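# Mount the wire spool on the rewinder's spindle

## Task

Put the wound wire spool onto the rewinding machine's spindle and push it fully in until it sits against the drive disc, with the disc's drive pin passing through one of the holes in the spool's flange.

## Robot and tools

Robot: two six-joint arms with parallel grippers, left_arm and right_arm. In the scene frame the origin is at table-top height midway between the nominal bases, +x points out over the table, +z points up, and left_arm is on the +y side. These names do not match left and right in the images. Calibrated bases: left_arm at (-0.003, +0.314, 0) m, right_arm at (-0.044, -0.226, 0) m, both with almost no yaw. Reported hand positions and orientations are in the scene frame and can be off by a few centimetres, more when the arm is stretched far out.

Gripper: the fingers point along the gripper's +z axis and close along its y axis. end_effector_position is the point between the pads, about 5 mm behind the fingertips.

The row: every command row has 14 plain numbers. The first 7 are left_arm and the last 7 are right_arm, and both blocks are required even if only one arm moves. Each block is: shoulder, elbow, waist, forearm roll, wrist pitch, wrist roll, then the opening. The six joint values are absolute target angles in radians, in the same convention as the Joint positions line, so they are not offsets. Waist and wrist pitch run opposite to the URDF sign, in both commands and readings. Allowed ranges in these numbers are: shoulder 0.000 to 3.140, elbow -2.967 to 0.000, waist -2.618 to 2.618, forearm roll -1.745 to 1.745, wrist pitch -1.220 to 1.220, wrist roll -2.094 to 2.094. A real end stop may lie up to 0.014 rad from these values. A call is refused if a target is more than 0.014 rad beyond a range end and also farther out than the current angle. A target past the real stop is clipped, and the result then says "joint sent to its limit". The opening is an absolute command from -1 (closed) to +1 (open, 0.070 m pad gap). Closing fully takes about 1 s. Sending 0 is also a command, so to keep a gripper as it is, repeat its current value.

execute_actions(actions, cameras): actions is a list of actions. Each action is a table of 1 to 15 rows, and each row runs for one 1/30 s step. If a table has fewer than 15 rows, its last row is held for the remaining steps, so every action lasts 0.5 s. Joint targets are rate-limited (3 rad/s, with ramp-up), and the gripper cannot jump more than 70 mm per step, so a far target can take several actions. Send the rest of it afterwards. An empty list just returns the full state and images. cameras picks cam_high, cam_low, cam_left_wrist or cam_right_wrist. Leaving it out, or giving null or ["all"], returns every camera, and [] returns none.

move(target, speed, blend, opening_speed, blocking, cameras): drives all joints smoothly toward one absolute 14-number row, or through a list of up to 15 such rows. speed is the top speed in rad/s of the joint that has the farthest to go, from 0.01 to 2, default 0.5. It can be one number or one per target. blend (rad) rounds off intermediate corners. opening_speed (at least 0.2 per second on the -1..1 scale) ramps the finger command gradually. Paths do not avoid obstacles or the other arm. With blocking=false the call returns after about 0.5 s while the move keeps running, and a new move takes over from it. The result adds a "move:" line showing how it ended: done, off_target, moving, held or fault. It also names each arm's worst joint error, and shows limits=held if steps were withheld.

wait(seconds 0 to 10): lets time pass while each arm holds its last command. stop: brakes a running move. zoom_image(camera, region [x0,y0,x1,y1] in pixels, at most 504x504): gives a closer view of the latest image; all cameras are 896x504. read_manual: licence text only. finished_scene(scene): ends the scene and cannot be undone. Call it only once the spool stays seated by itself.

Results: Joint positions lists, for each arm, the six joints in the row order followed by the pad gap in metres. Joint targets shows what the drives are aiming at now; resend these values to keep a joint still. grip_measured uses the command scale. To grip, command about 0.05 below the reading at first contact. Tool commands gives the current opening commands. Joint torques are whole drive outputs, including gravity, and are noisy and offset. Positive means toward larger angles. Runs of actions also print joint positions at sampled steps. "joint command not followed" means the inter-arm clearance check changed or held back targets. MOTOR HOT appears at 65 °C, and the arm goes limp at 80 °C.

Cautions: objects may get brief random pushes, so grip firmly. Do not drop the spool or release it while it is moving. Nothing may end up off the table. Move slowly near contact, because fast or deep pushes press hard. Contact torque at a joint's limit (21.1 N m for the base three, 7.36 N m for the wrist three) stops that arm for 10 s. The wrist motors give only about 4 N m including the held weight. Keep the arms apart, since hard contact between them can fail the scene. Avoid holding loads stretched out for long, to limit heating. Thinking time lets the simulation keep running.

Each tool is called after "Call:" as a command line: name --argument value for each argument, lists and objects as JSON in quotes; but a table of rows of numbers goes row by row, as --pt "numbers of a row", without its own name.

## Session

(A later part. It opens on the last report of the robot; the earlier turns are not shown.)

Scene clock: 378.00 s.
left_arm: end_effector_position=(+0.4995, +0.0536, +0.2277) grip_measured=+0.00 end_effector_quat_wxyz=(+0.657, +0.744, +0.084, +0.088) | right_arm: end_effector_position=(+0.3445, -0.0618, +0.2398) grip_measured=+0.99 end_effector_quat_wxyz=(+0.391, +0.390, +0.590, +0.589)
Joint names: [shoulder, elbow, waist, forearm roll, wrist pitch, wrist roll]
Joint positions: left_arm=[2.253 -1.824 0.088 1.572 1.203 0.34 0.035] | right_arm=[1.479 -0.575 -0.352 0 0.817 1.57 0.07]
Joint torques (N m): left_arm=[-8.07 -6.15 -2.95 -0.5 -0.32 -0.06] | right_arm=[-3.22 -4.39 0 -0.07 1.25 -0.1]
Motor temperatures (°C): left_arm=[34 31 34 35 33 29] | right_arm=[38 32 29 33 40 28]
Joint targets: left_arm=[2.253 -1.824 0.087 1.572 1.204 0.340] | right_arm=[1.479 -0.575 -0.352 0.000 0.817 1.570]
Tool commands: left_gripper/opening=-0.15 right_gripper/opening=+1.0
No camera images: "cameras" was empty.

Call:
move --target '[2.2507, -1.7889, 0.0883, 1.5187, 1.2049, 0.3769, -0.15, 1.479, -0.5745, -0.352, 0, 0.817, 1.57, 1]' --speed 0.04 --cameras '["cam_right_wrist"]'

Call:
zoom_image --camera "cam_right_wrist" --region '[430, 80, 480, 115]'

Call:
execute_actions --actions '[]' --cameras '[]'

Scene clock: 385.50 s.
move: done
Images, in order: cam_right_wrist.

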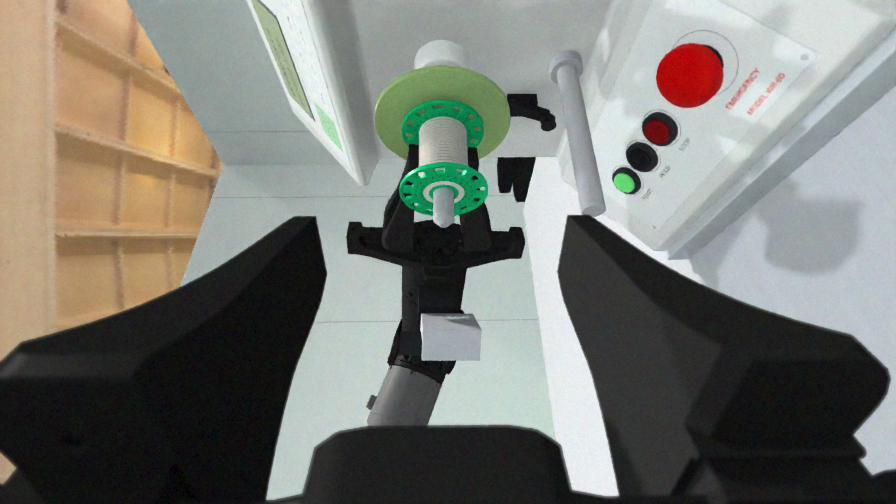

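Scaled by 10.080 from the camera's 896x504 image, which has a finer 1280x720 frame.

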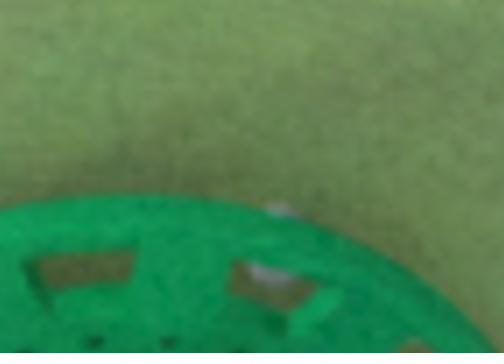

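Scene clock: 385.50 s.
left_arm: end_effector_position=(+0.4999, +0.0538, +0.2273) grip_measured=+0.00 end_effector_quat_wxyz=(+0.670, +0.731, +0.092, +0.089) | right_arm: end_effector_position=(+0.3445, -0.0618, +0.2398) grip_measured=+0.99 end_effector_quat_wxyz=(+0.391, +0.390, +0.590, +0.589)
Joint names: [shoulder, elbow, waist, forearm roll, wrist pitch, wrist roll]
Joint positions: left_arm=[2.252 -1.789 0.088 1.519 1.204 0.377 0.035] | right_arm=[1.479 -0.575 -0.352 0 0.817 1.57 0.07]
Joint torques (N m): left_arm=[-10.24 -4.58 -0.94 -0.65 -0.26 0.1] | right_arm=[-3.18 -4.43 -0.02 -0.07 1.27 -0.1]
Motor temperatures (°C): left_arm=[34 31 34 35 33 29] | right_arm=[38 32 29 33 40 28]
Joint targets: left_arm=[2.251 -1.789 0.088 1.519 1.205 0.377] | right_arm=[1.479 -0.575 -0.352 0.000 0.817 1.570]
Tool commands: left_gripper/opening=-0.15 right_gripper/opening=+1.0
No camera images: "cameras" was empty.

Call:
move --target '[2.2627, -1.8113, 0.0883, 1.5227, 1.2044, 0.3659, -0.15, 1.479, -0.5745, -0.352, 0, 0.817, 1.57, 1]' --speed 0.03 --cameras '["cam_right_wrist", "cam_high"]'

Call:
zoom_image --camera "cam_right_wrist" --region '[430, 80, 480, 115]'

Call:
zoom_image --camera "cam_high" --region '[455, 236, 491, 260]'

Call:
execute_actions --actions '[]' --cameras '[]'

Scene clock: 387.83 s.
move: done
Images, in order: cam_high, cam_right_wrist.

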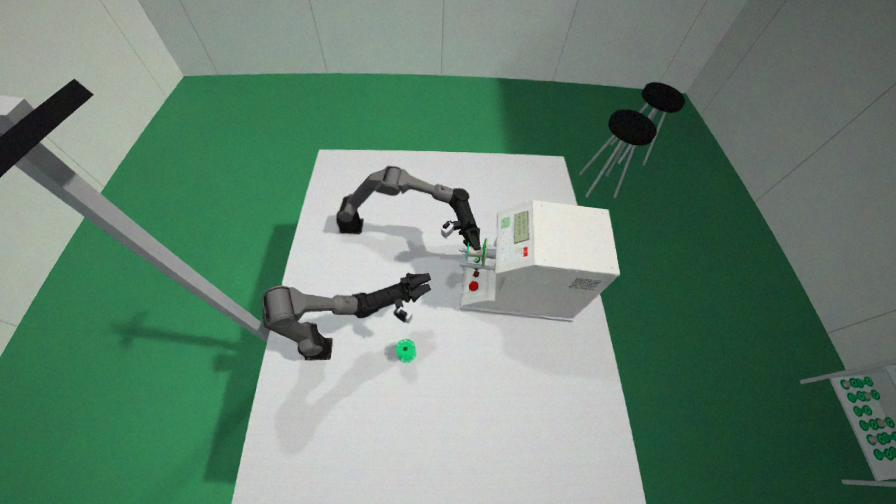

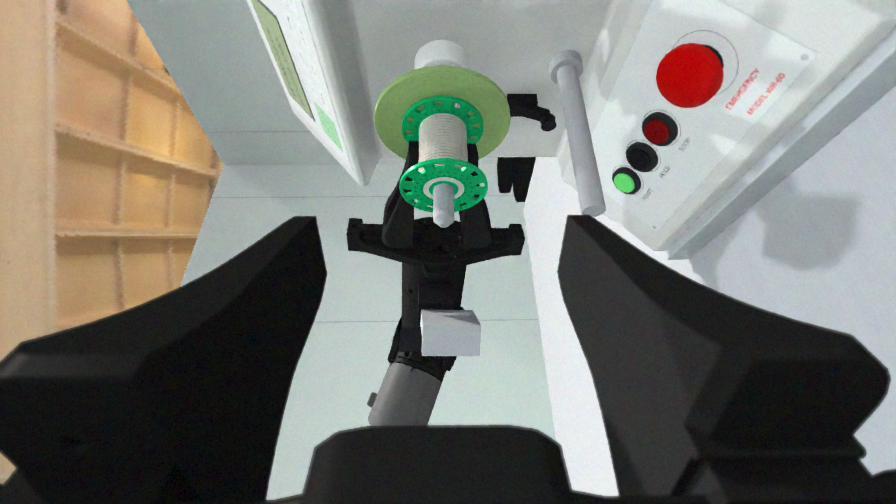

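Scaled by 10.080 from the camera's 896x504 image, which has a finer 1280x720 frame.

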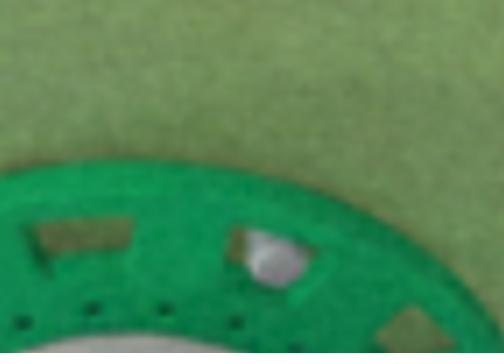

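Scaled by 14.000 from the camera's 896x504 image, which has a finer 1280x720 frame.

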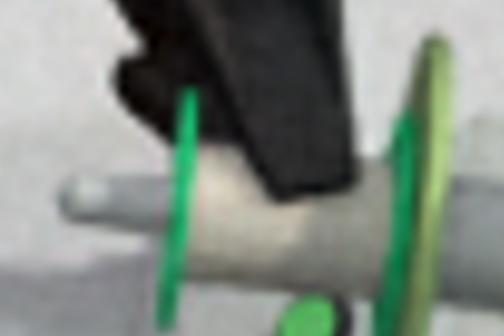

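Scene clock: 387.83 s.
left_arm: end_effector_position=(+0.5027, +0.0535, +0.2277) grip_measured=+0.00 end_effector_quat_wxyz=(+0.670, +0.731, +0.092, +0.089) | right_arm: end_effector_position=(+0.3445, -0.0618, +0.2398) grip_measured=+0.99 end_effector_quat_wxyz=(+0.391, +0.390, +0.590, +0.589)
Joint names: [shoulder, elbow, waist, forearm roll, wrist pitch, wrist roll]
Joint positions: left_arm=[2.263 -1.811 0.088 1.523 1.204 0.366 0.035] | right_arm=[1.479 -0.575 -0.352 0 0.817 1.57 0.07]
Joint torques (N m): left_arm=[-10.48 -7.67 0.64 -1.09 0.04 -0.15] | right_arm=[-3.2 -4.44 -0.01 -0.06 1.28 -0.1]
Motor temperatures (°C): left_arm=[34 31 34 35 33 29] | right_arm=[38 32 29 33 40 28]
Joint targets: left_arm=[2.263 -1.811 0.088 1.523 1.204 0.366] | right_arm=[1.479 -0.575 -0.352 0.000 0.817 1.570]
Tool commands: left_gripper/opening=-0.15 right_gripper/opening=+1.0
No camera images: "cameras" was empty.

Call:
move --target '[2.2728, -1.83, 0.0883, 1.526, 1.204, 0.3567, -0.15, 1.479, -0.5745, -0.352, 0, 0.817, 1.57, 1]' --speed 0.03 --cameras '["cam_right_wrist", "cam_high"]'

Call:
zoom_image --camera "cam_right_wrist" --region '[390, 70, 490, 140]'

Call:
zoom_image --camera "cam_high" --region '[455, 236, 491, 260]'

Call:
execute_actions --actions '[]' --cameras '[]'

Scene clock: 390.07 s.
move: done
Images, in order: cam_high, cam_right_wrist.

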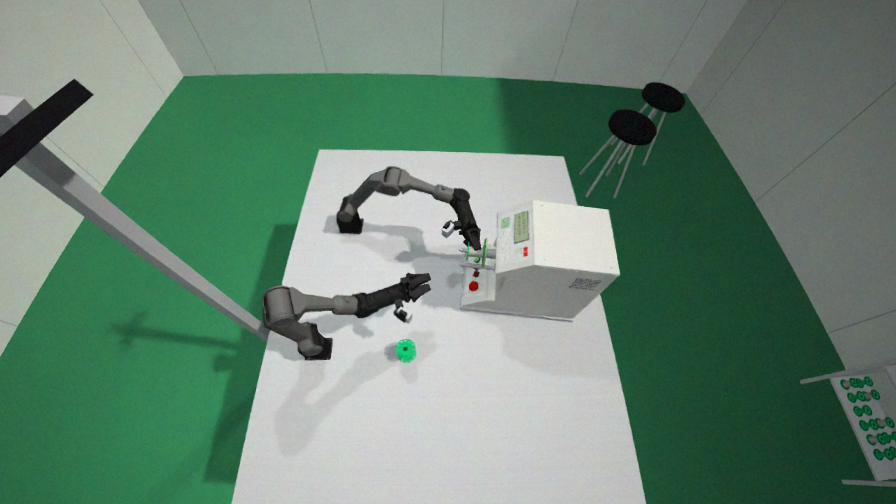

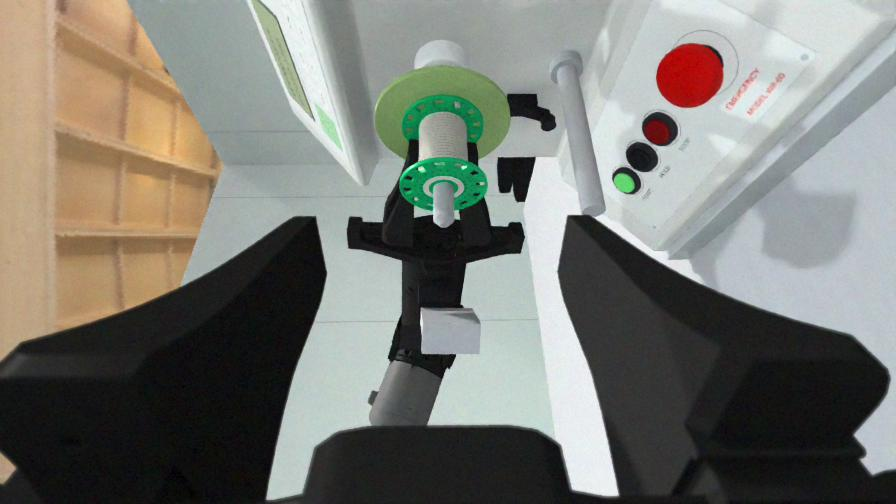

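Scaled by 5.040 from the camera's 896x504 image, which has a finer 1280x720 frame.

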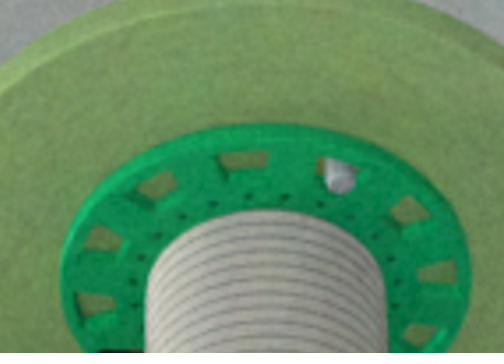

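Scaled by 14.000 from the camera's 896x504 image, which has a finer 1280x720 frame.

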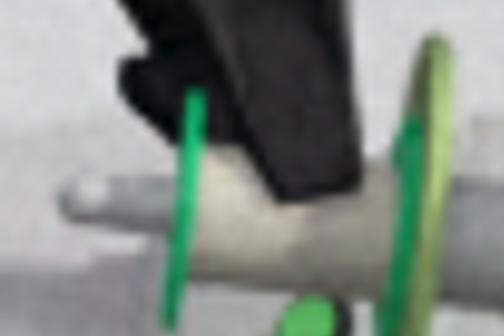

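Scene clock: 390.07 s.
left_arm: end_effector_position=(+0.5040, +0.0529, +0.2279) grip_measured=+0.00 end_effector_quat_wxyz=(+0.670, +0.731, +0.090, +0.087) | right_arm: end_effector_position=(+0.3445, -0.0618, +0.2398) grip_measured=+0.99 end_effector_quat_wxyz=(+0.391, +0.390, +0.590, +0.589)
Joint names: [shoulder, elbow, waist, forearm roll, wrist pitch, wrist roll]
Joint positions: left_arm=[2.272 -1.828 0.088 1.528 1.208 0.356 0.035] | right_arm=[1.479 -0.575 -0.352 0 0.817 1.57 0.07]
Joint torques (N m): left_arm=[-9.43 -10.04 0.89 -2.26 -1.36 0.11] | right_arm=[-3.19 -4.43 -0.04 -0.06 1.28 -0.11]
Motor temperatures (°C): left_arm=[34 31 34 35 33 29] | right_arm=[38 32 29 33 40 28]
Joint targets: left_arm=[2.273 -1.830 0.088 1.526 1.204 0.357] | right_arm=[1.479 -0.575 -0.352 0.000 0.817 1.570]
Tool commands: left_gripper/opening=-0.15 right_gripper/opening=+1.0
No camera images: "cameras" was empty.

Call:
zoom_image --camera "cam_right_wrist" --region '[395, 85, 445, 120]'

Call:
zoom_image --camera "cam_right_wrist" --region '[440, 85, 490, 120]'

Call:
zoom_image --camera "cam_high" --region '[470, 232, 494, 264]'

Scaled by 10.080 from the camera's 896x504 image, which has a finer 1280x720 frame.

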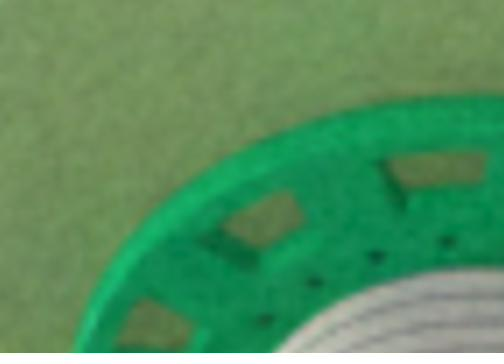

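Scaled by 10.080 from the camera's 896x504 image, which has a finer 1280x720 frame.

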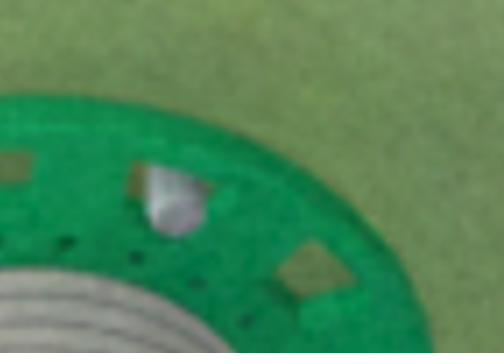

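Scaled by 15.750 from the camera's 896x504 image, which has a finer 1280x720 frame.

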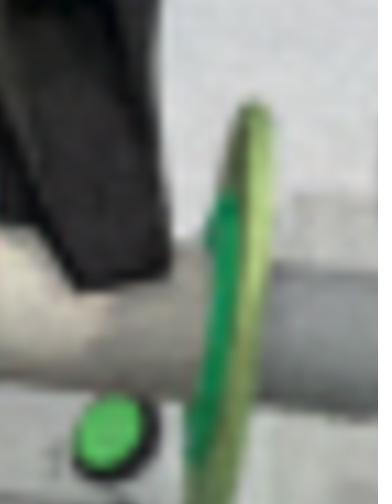

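Call:
move --target '[2.2728, -1.83, 0.0883, 1.526, 1.204, 0.3567, 1, 1.479, -0.5745, -0.352, 0, 0.817, 1.57, 1]' --speed 0.05 --opening_speed 0.8

Call:
zoom_image --camera "cam_right_wrist" --region '[390, 70, 490, 140]'

Call:
zoom_image --camera "cam_high" --region '[455, 236, 491, 260]'

Call:
zoom_image --camera "cam_left_wrist" --region '[310, 40, 590, 420]'

Scene clock: 395.60 s.
left_arm: end_effector_position=(+0.5052, +0.0528, +0.2280) grip_measured=+0.99 end_effector_quat_wxyz=(+0.670, +0.731, +0.091, +0.089) | right_arm: end_effector_position=(+0.3445, -0.0618, +0.2398) grip_measured=+0.99 end_effector_quat_wxyz=(+0.391, +0.390, +0.590, +0.589)
Joint positions: left_arm=[2.273 -1.831 0.088 1.525 1.204 0.356 0.07] | right_arm=[1.479 -0.575 -0.352 0 0.817 1.57 0.07]
Joint torques (N m): left_arm=[-11.86 -5.07 -0.25 -0.83 0.31 -0.1] | right_arm=[-3.19 -4.5 -0.01 -0.05 1.31 -0.12]
move: done

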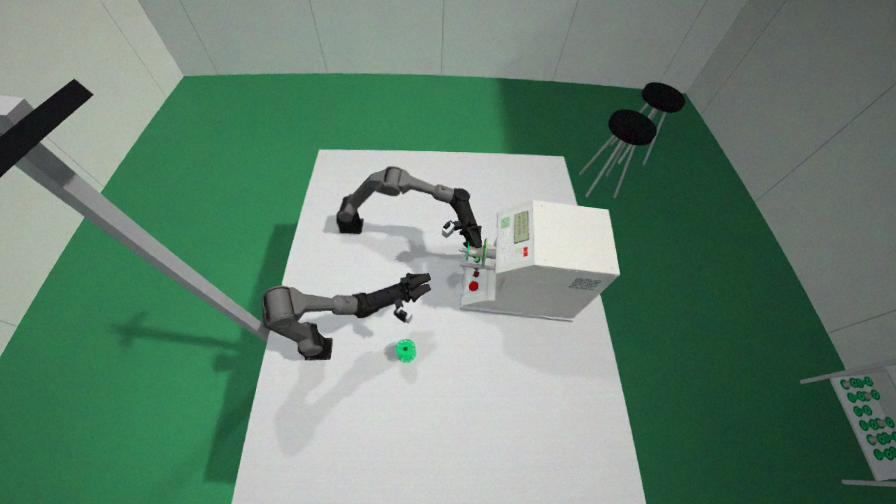

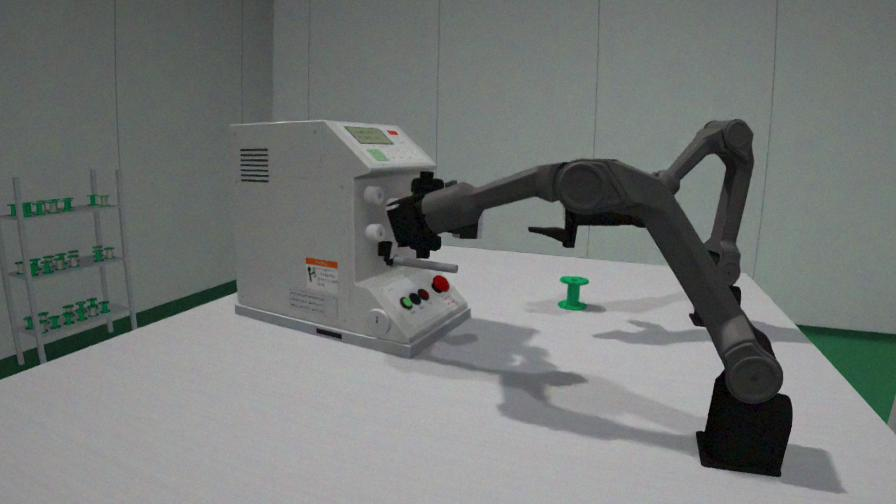

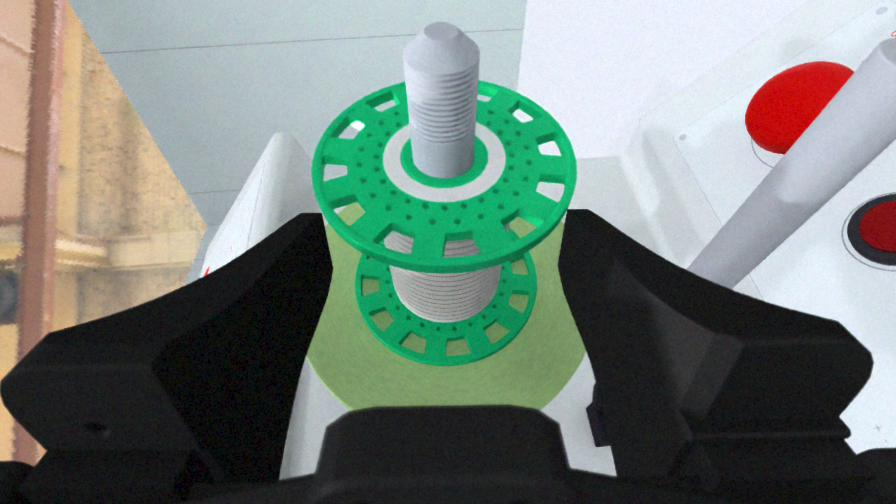

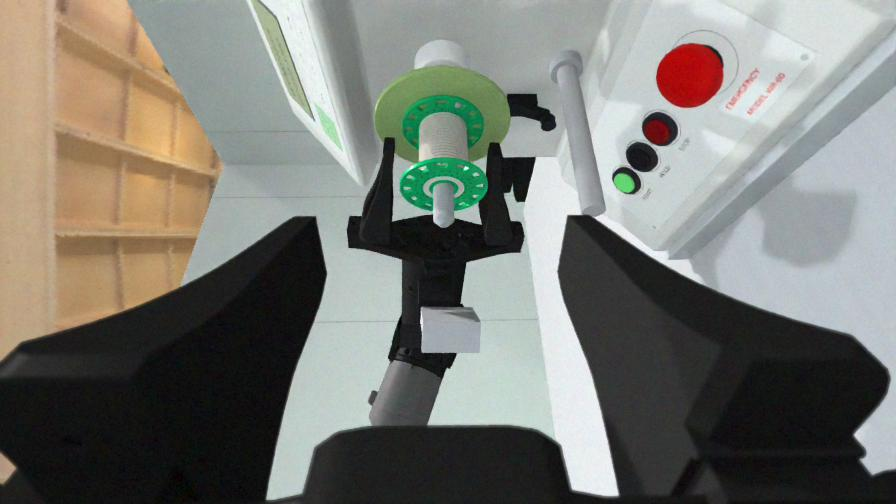

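Scaled by 5.040 from the camera's 896x504 image, which has a finer 1280x720 frame.

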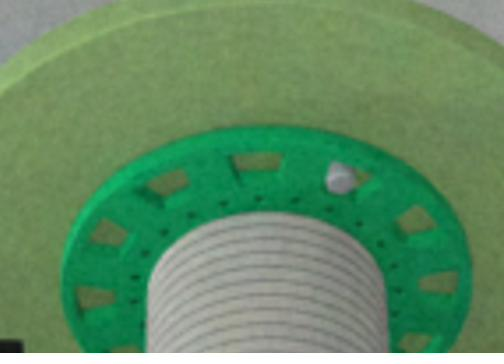

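Scaled by 14.000 from the camera's 896x504 image, which has a finer 1280x720 frame.

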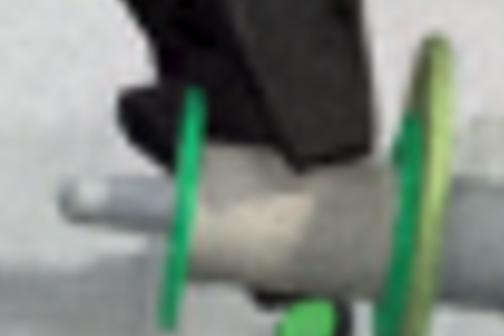

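Scaled by 1.326 from the camera's 896x504 image, which has a finer 1280x720 frame.

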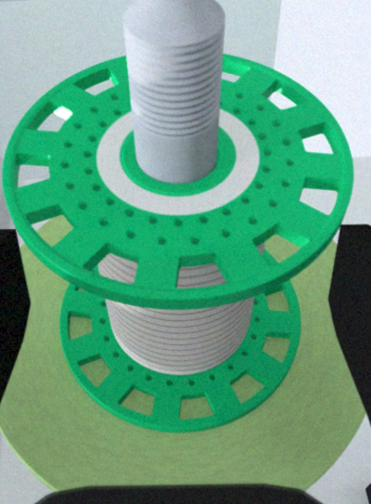

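Call:
zoom_image --camera "cam_left_wrist" --region '[340, 260, 550, 400]'

Call:
zoom_image --camera "cam_right_wrist" --region '[430, 85, 490, 150]'

Scaled by 2.400 from the camera's 896x504 image, which has a finer 1280x720 frame.

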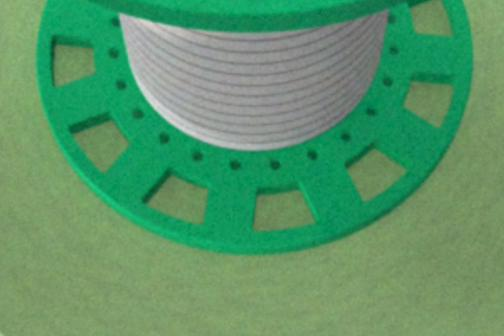

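Scaled by 7.754 from the camera's 896x504 image, which has a finer 1280x720 frame.

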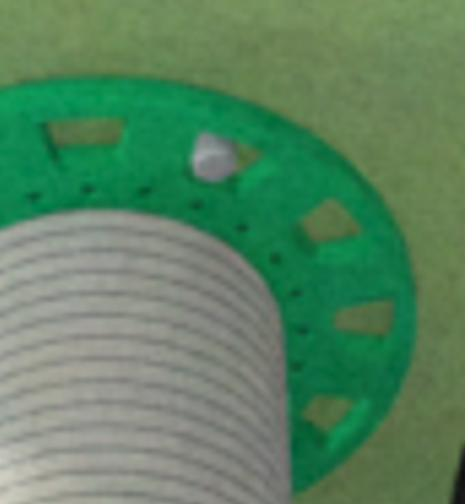

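Call:
move --pt "1.7592 -0.9988 -0.1547 1.3192 1.1358 0.7073 1 1.479 -0.5745 -0.352 0 0.817 1.57 1" --speed 0.25

Call:
zoom_image --camera "cam_low" --region '[370, 160, 480, 270]'

Call:
zoom_image --camera "cam_right_wrist" --region '[390, 70, 490, 230]'

Call:
zoom_image --camera "cam_high" --region '[455, 232, 500, 266]'

Scene clock: 410.10 s.
left_arm: end_effector_position=(+0.4246, +0.1771, +0.2348) grip_measured=+0.99 end_effector_quat_wxyz=(+0.643, +0.701, +0.229, +0.210) | right_arm: end_effector_position=(+0.3445, -0.0618, +0.2398) grip_measured=+0.99 end_effector_quat_wxyz=(+0.391, +0.390, +0.590, +0.589)
Joint positions: left_arm=[1.758 -0.997 -0.155 1.319 1.136 0.708 0.07] | right_arm=[1.479 -0.575 -0.352 0 0.817 1.57 0.07]
Joint torques (N m): left_arm=[-6.48 -6.74 0.28 -0.71 0.39 -0.17] | right_arm=[-3.16 -4.48 0.03 -0.03 1.32 -0.13]
move: done

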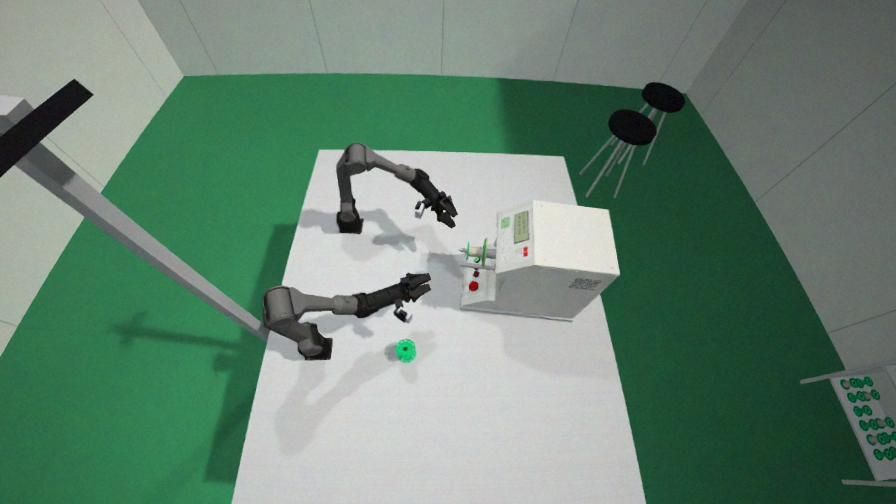

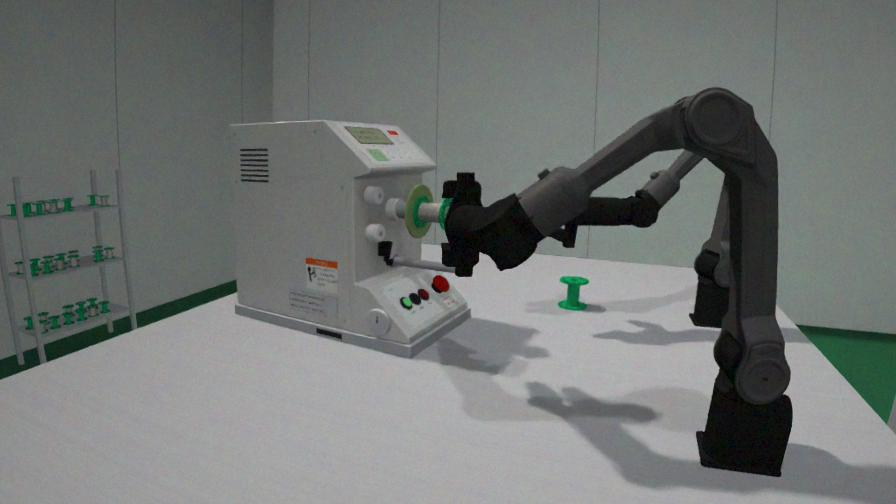

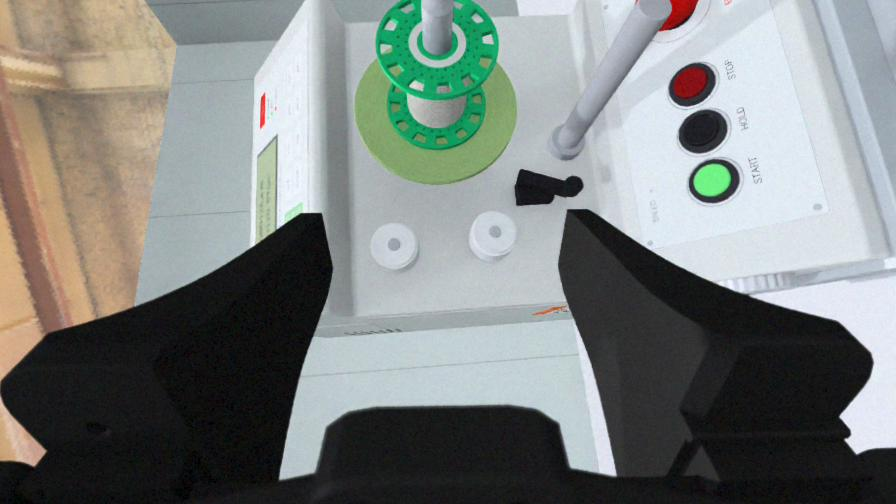

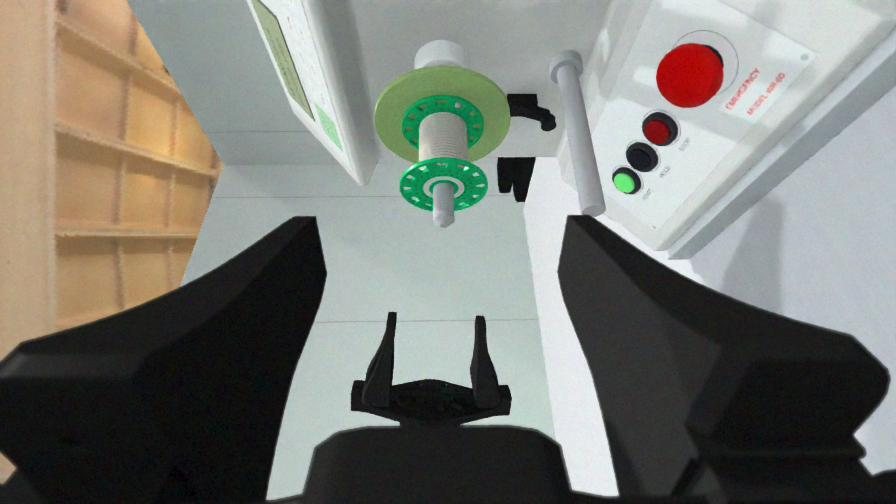

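Scaled by 4.582 from the camera's 896x504 image, which has a finer 1280x720 frame.

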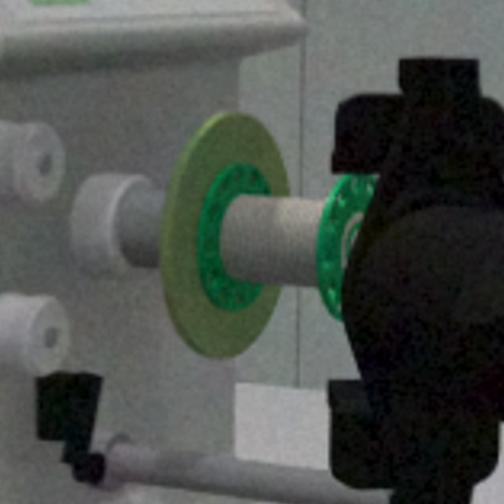

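Scaled by 3.150 from the camera's 896x504 image, which has a finer 1280x720 frame.

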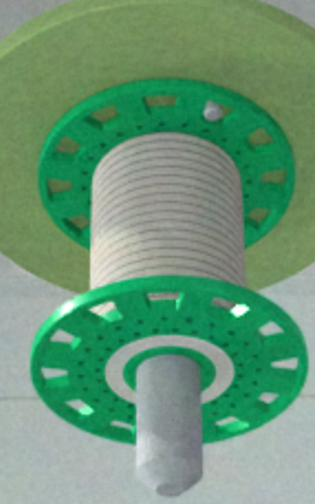

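Scaled by 11.200 from the camera's 896x504 image, which has a finer 1280x720 frame.

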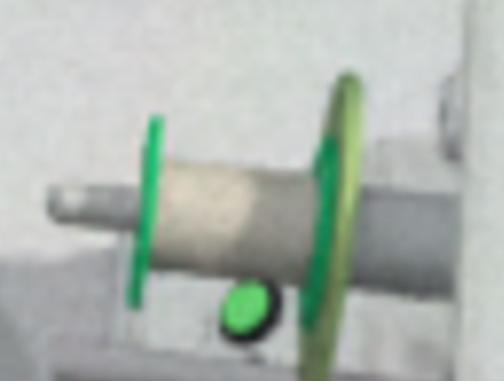

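Call:
zoom_image --camera "cam_left_wrist" --region '[350, 60, 530, 190]'

Call:
zoom_image --camera "cam_high" --region '[476, 238, 494, 264]'

Call:
zoom_image --camera "cam_low" --region '[400, 180, 450, 245]'

Scaled by 2.800 from the camera's 896x504 image, which has a finer 1280x720 frame.

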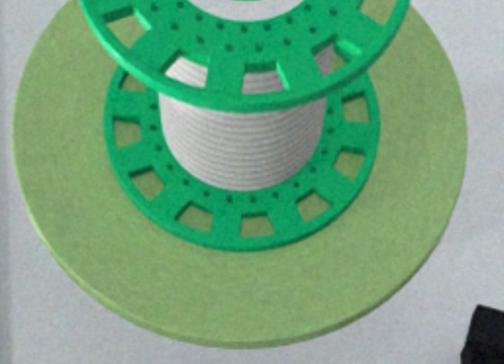

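Scaled by 19.385 from the camera's 896x504 image, which has a finer 1280x720 frame.

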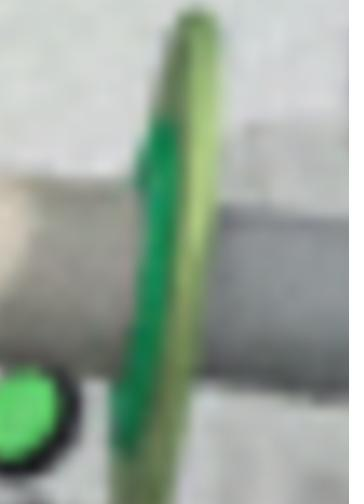

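Scaled by 7.754 from the camera's 896x504 image, which has a finer 1280x720 frame.

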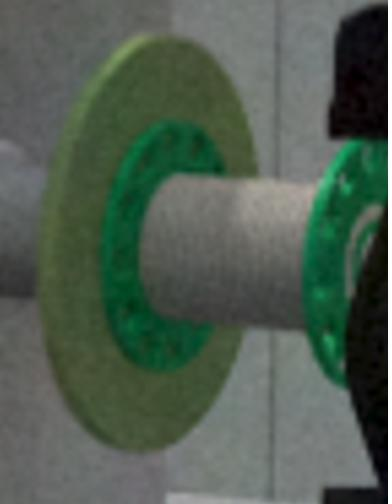

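Call:
move --pt "1.2 -0.85 0.35 0.2 0.6 0.65 -0.1 1.479 -0.5745 -0.202 0 0.817 1.57 1" --pt "1.7775 -0.928 0.8554 -0.947 0.997 0.6275 -0.1 1.479 -0.5745 -0.202 0 0.817 1.57 1" --speed '[0.6, 0.5]' --blend '[0.15, 0]'

Call:
zoom_image --camera "cam_left_wrist" --region '[300, 100, 600, 300]'

Call:
zoom_image --camera "cam_right_wrist" --region '[300, 60, 640, 330]'

Scene clock: 428.97 s.
left_arm: end_effector_position=(+0.4051, +0.0631, +0.2287) grip_measured=-0.10 end_effector_quat_wxyz=(+0.698, +0.044, +0.713, -0.042) | right_arm: end_effector_position=(+0.3647, -0.1216, +0.2398) grip_measured=+0.99 end_effector_quat_wxyz=(+0.434, +0.433, +0.559, +0.558)
Joint positions: left_arm=[1.779 -0.927 0.856 -0.947 0.997 0.628 0.032] | right_arm=[1.479 -0.575 -0.203 0 0.817 1.57 0.07]
Joint torques (N m): left_arm=[-7.9 -6.88 -0.2 0.48 0.59 -0.13] | right_arm=[-3.15 -4.55 0.57 -0.05 1.3 -0.15]
move: done

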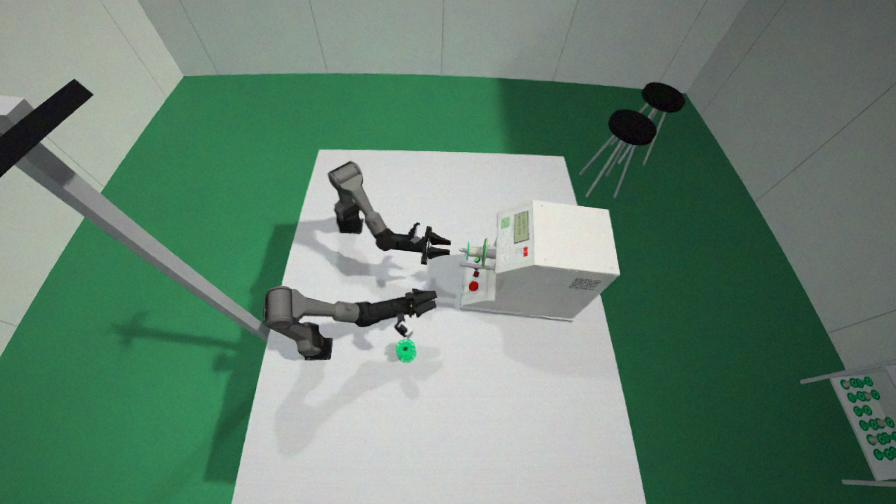

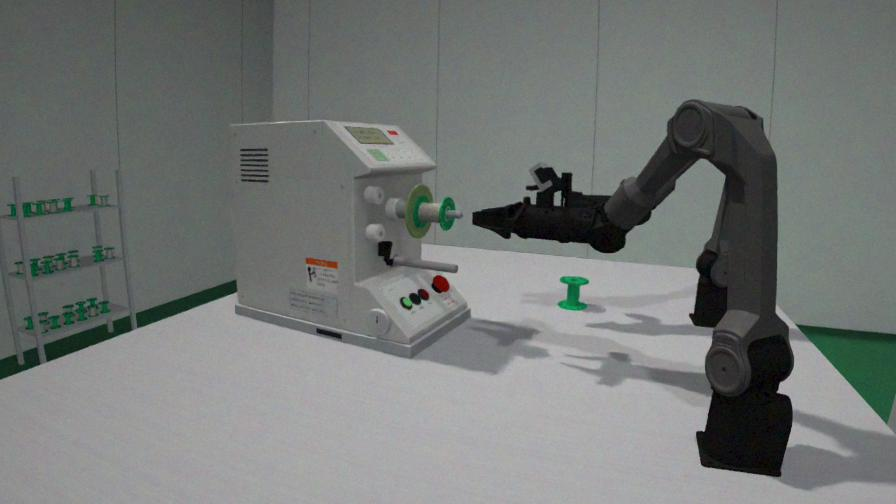

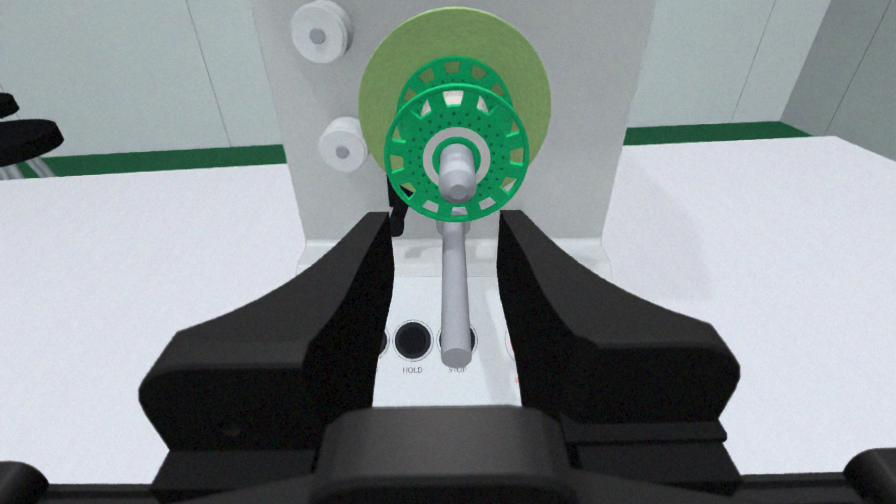

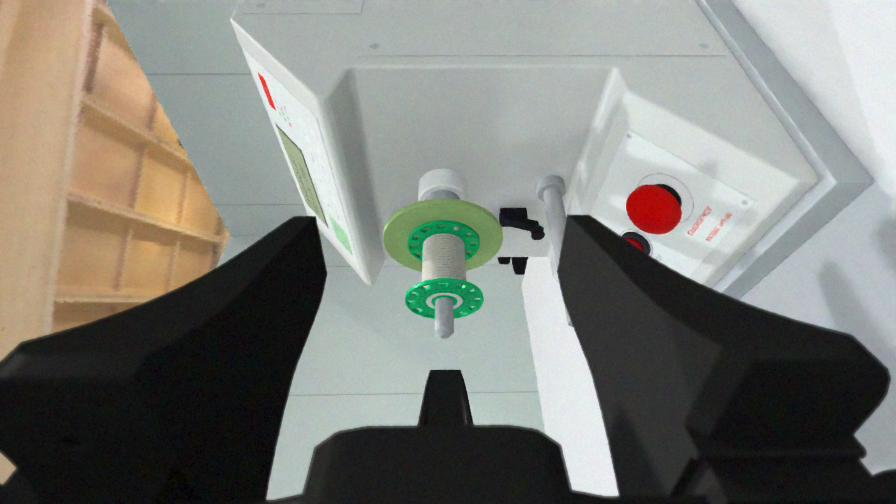

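Scaled by 1.680 from the camera's 896x504 image, which has a finer 1280x720 frame.

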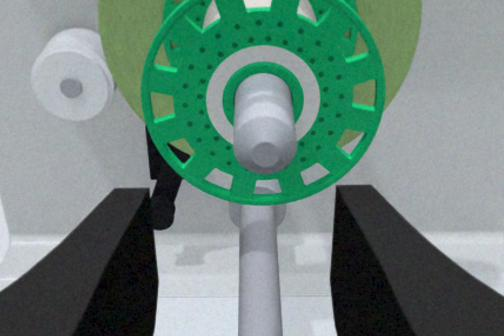

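Scaled by 1.482 from the camera's 896x504 image, which has a finer 1280x720 frame.

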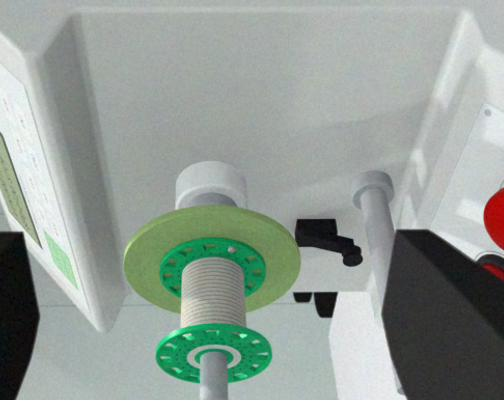

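Call:
move --pt "1.8529 -1.0422 0.8027 -0.9166 0.9428 0.637 -0.1 1.479 -0.5745 -0.202 0 0.817 1.57 1" --pt "1.9083 -1.1292 0.7576 -0.8901 0.8962 0.6414 -0.1 1.479 -0.5745 -0.202 0 0.817 1.57 1" --speed '[0.15, 0.1]' --blend '[0.02, 0]'

Call:
zoom_image --camera "cam_left_wrist" --region '[300, 60, 600, 300]'

Call:
zoom_image --camera "cam_right_wrist" --region '[360, 180, 520, 390]'

Call:
zoom_image --camera "cam_low" --region '[390, 170, 500, 260]'

Scene clock: 435.90 s.
left_arm: end_effector_position=(+0.4584, +0.0516, +0.2292) grip_measured=-0.10 end_effector_quat_wxyz=(+0.699, +0.043, +0.713, -0.042) | right_arm: end_effector_position=(+0.3647, -0.1216, +0.2398) grip_measured=+0.99 end_effector_quat_wxyz=(+0.434, +0.433, +0.559, +0.558)
Joint positions: left_arm=[1.909 -1.13 0.757 -0.89 0.896 0.641 0.032] | right_arm=[1.479 -0.575 -0.203 0 0.817 1.57 0.07]
Joint torques (N m): left_arm=[-7.89 -6.27 0.29 0.42 0.59 0.23] | right_arm=[-3.09 -4.6 0.06 -0.09 1.29 -0.15]
move: done

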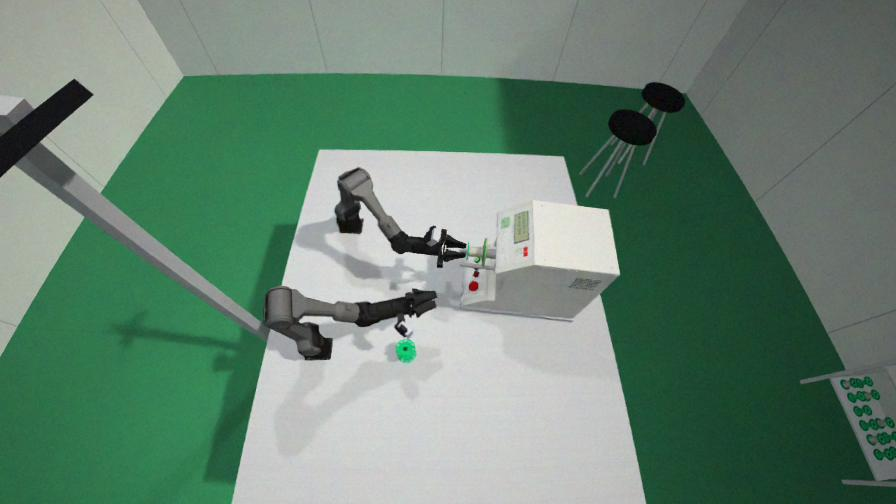

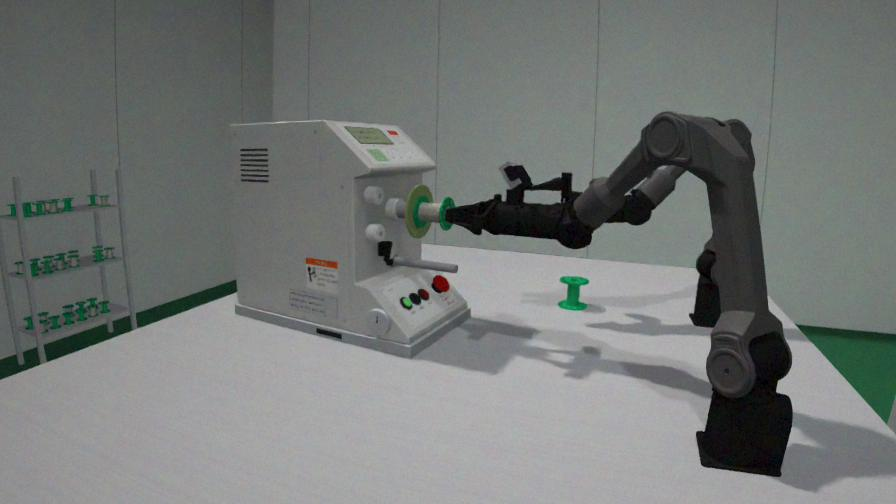

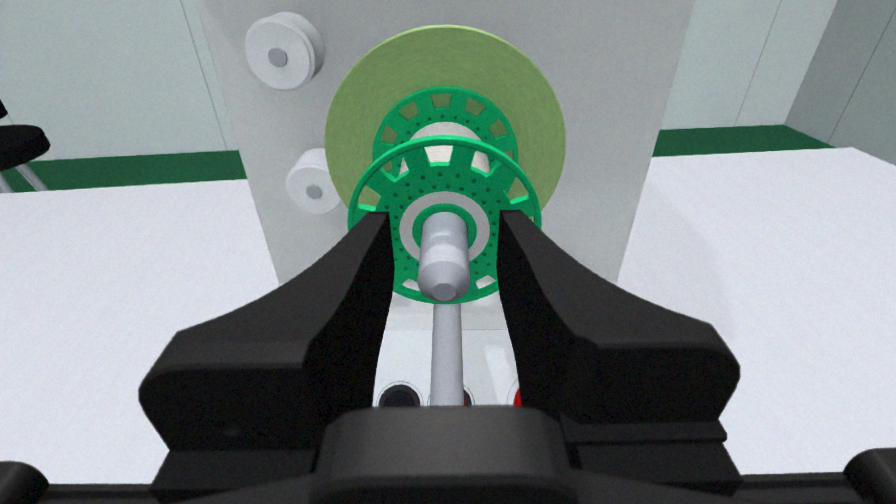

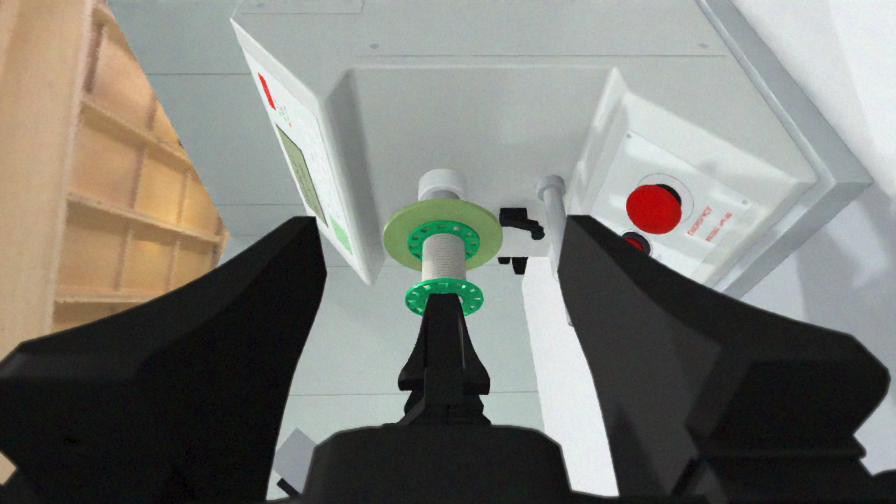

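Scaled by 1.680 from the camera's 896x504 image, which has a finer 1280x720 frame.

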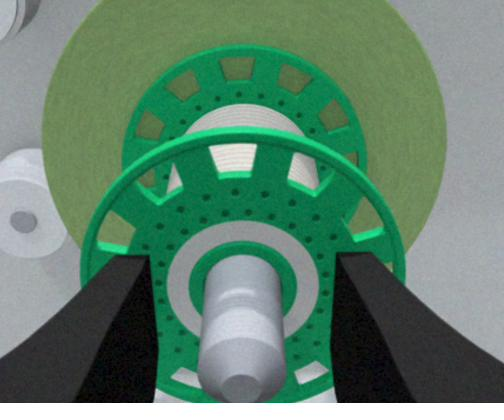

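Scaled by 2.400 from the camera's 896x504 image, which has a finer 1280x720 frame.

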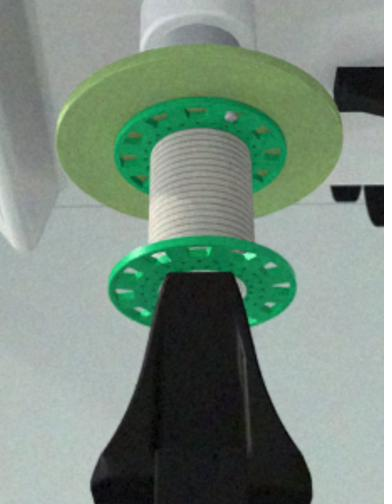

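Scaled by 4.582 from the camera's 896x504 image, which has a finer 1280x720 frame.

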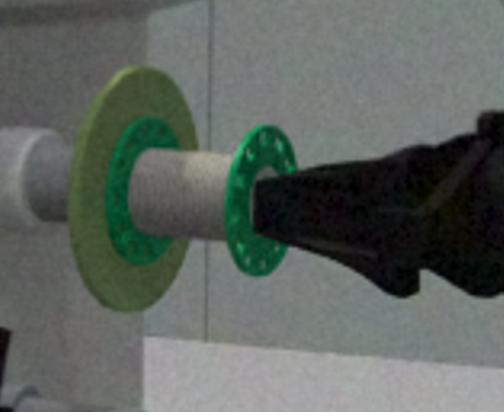

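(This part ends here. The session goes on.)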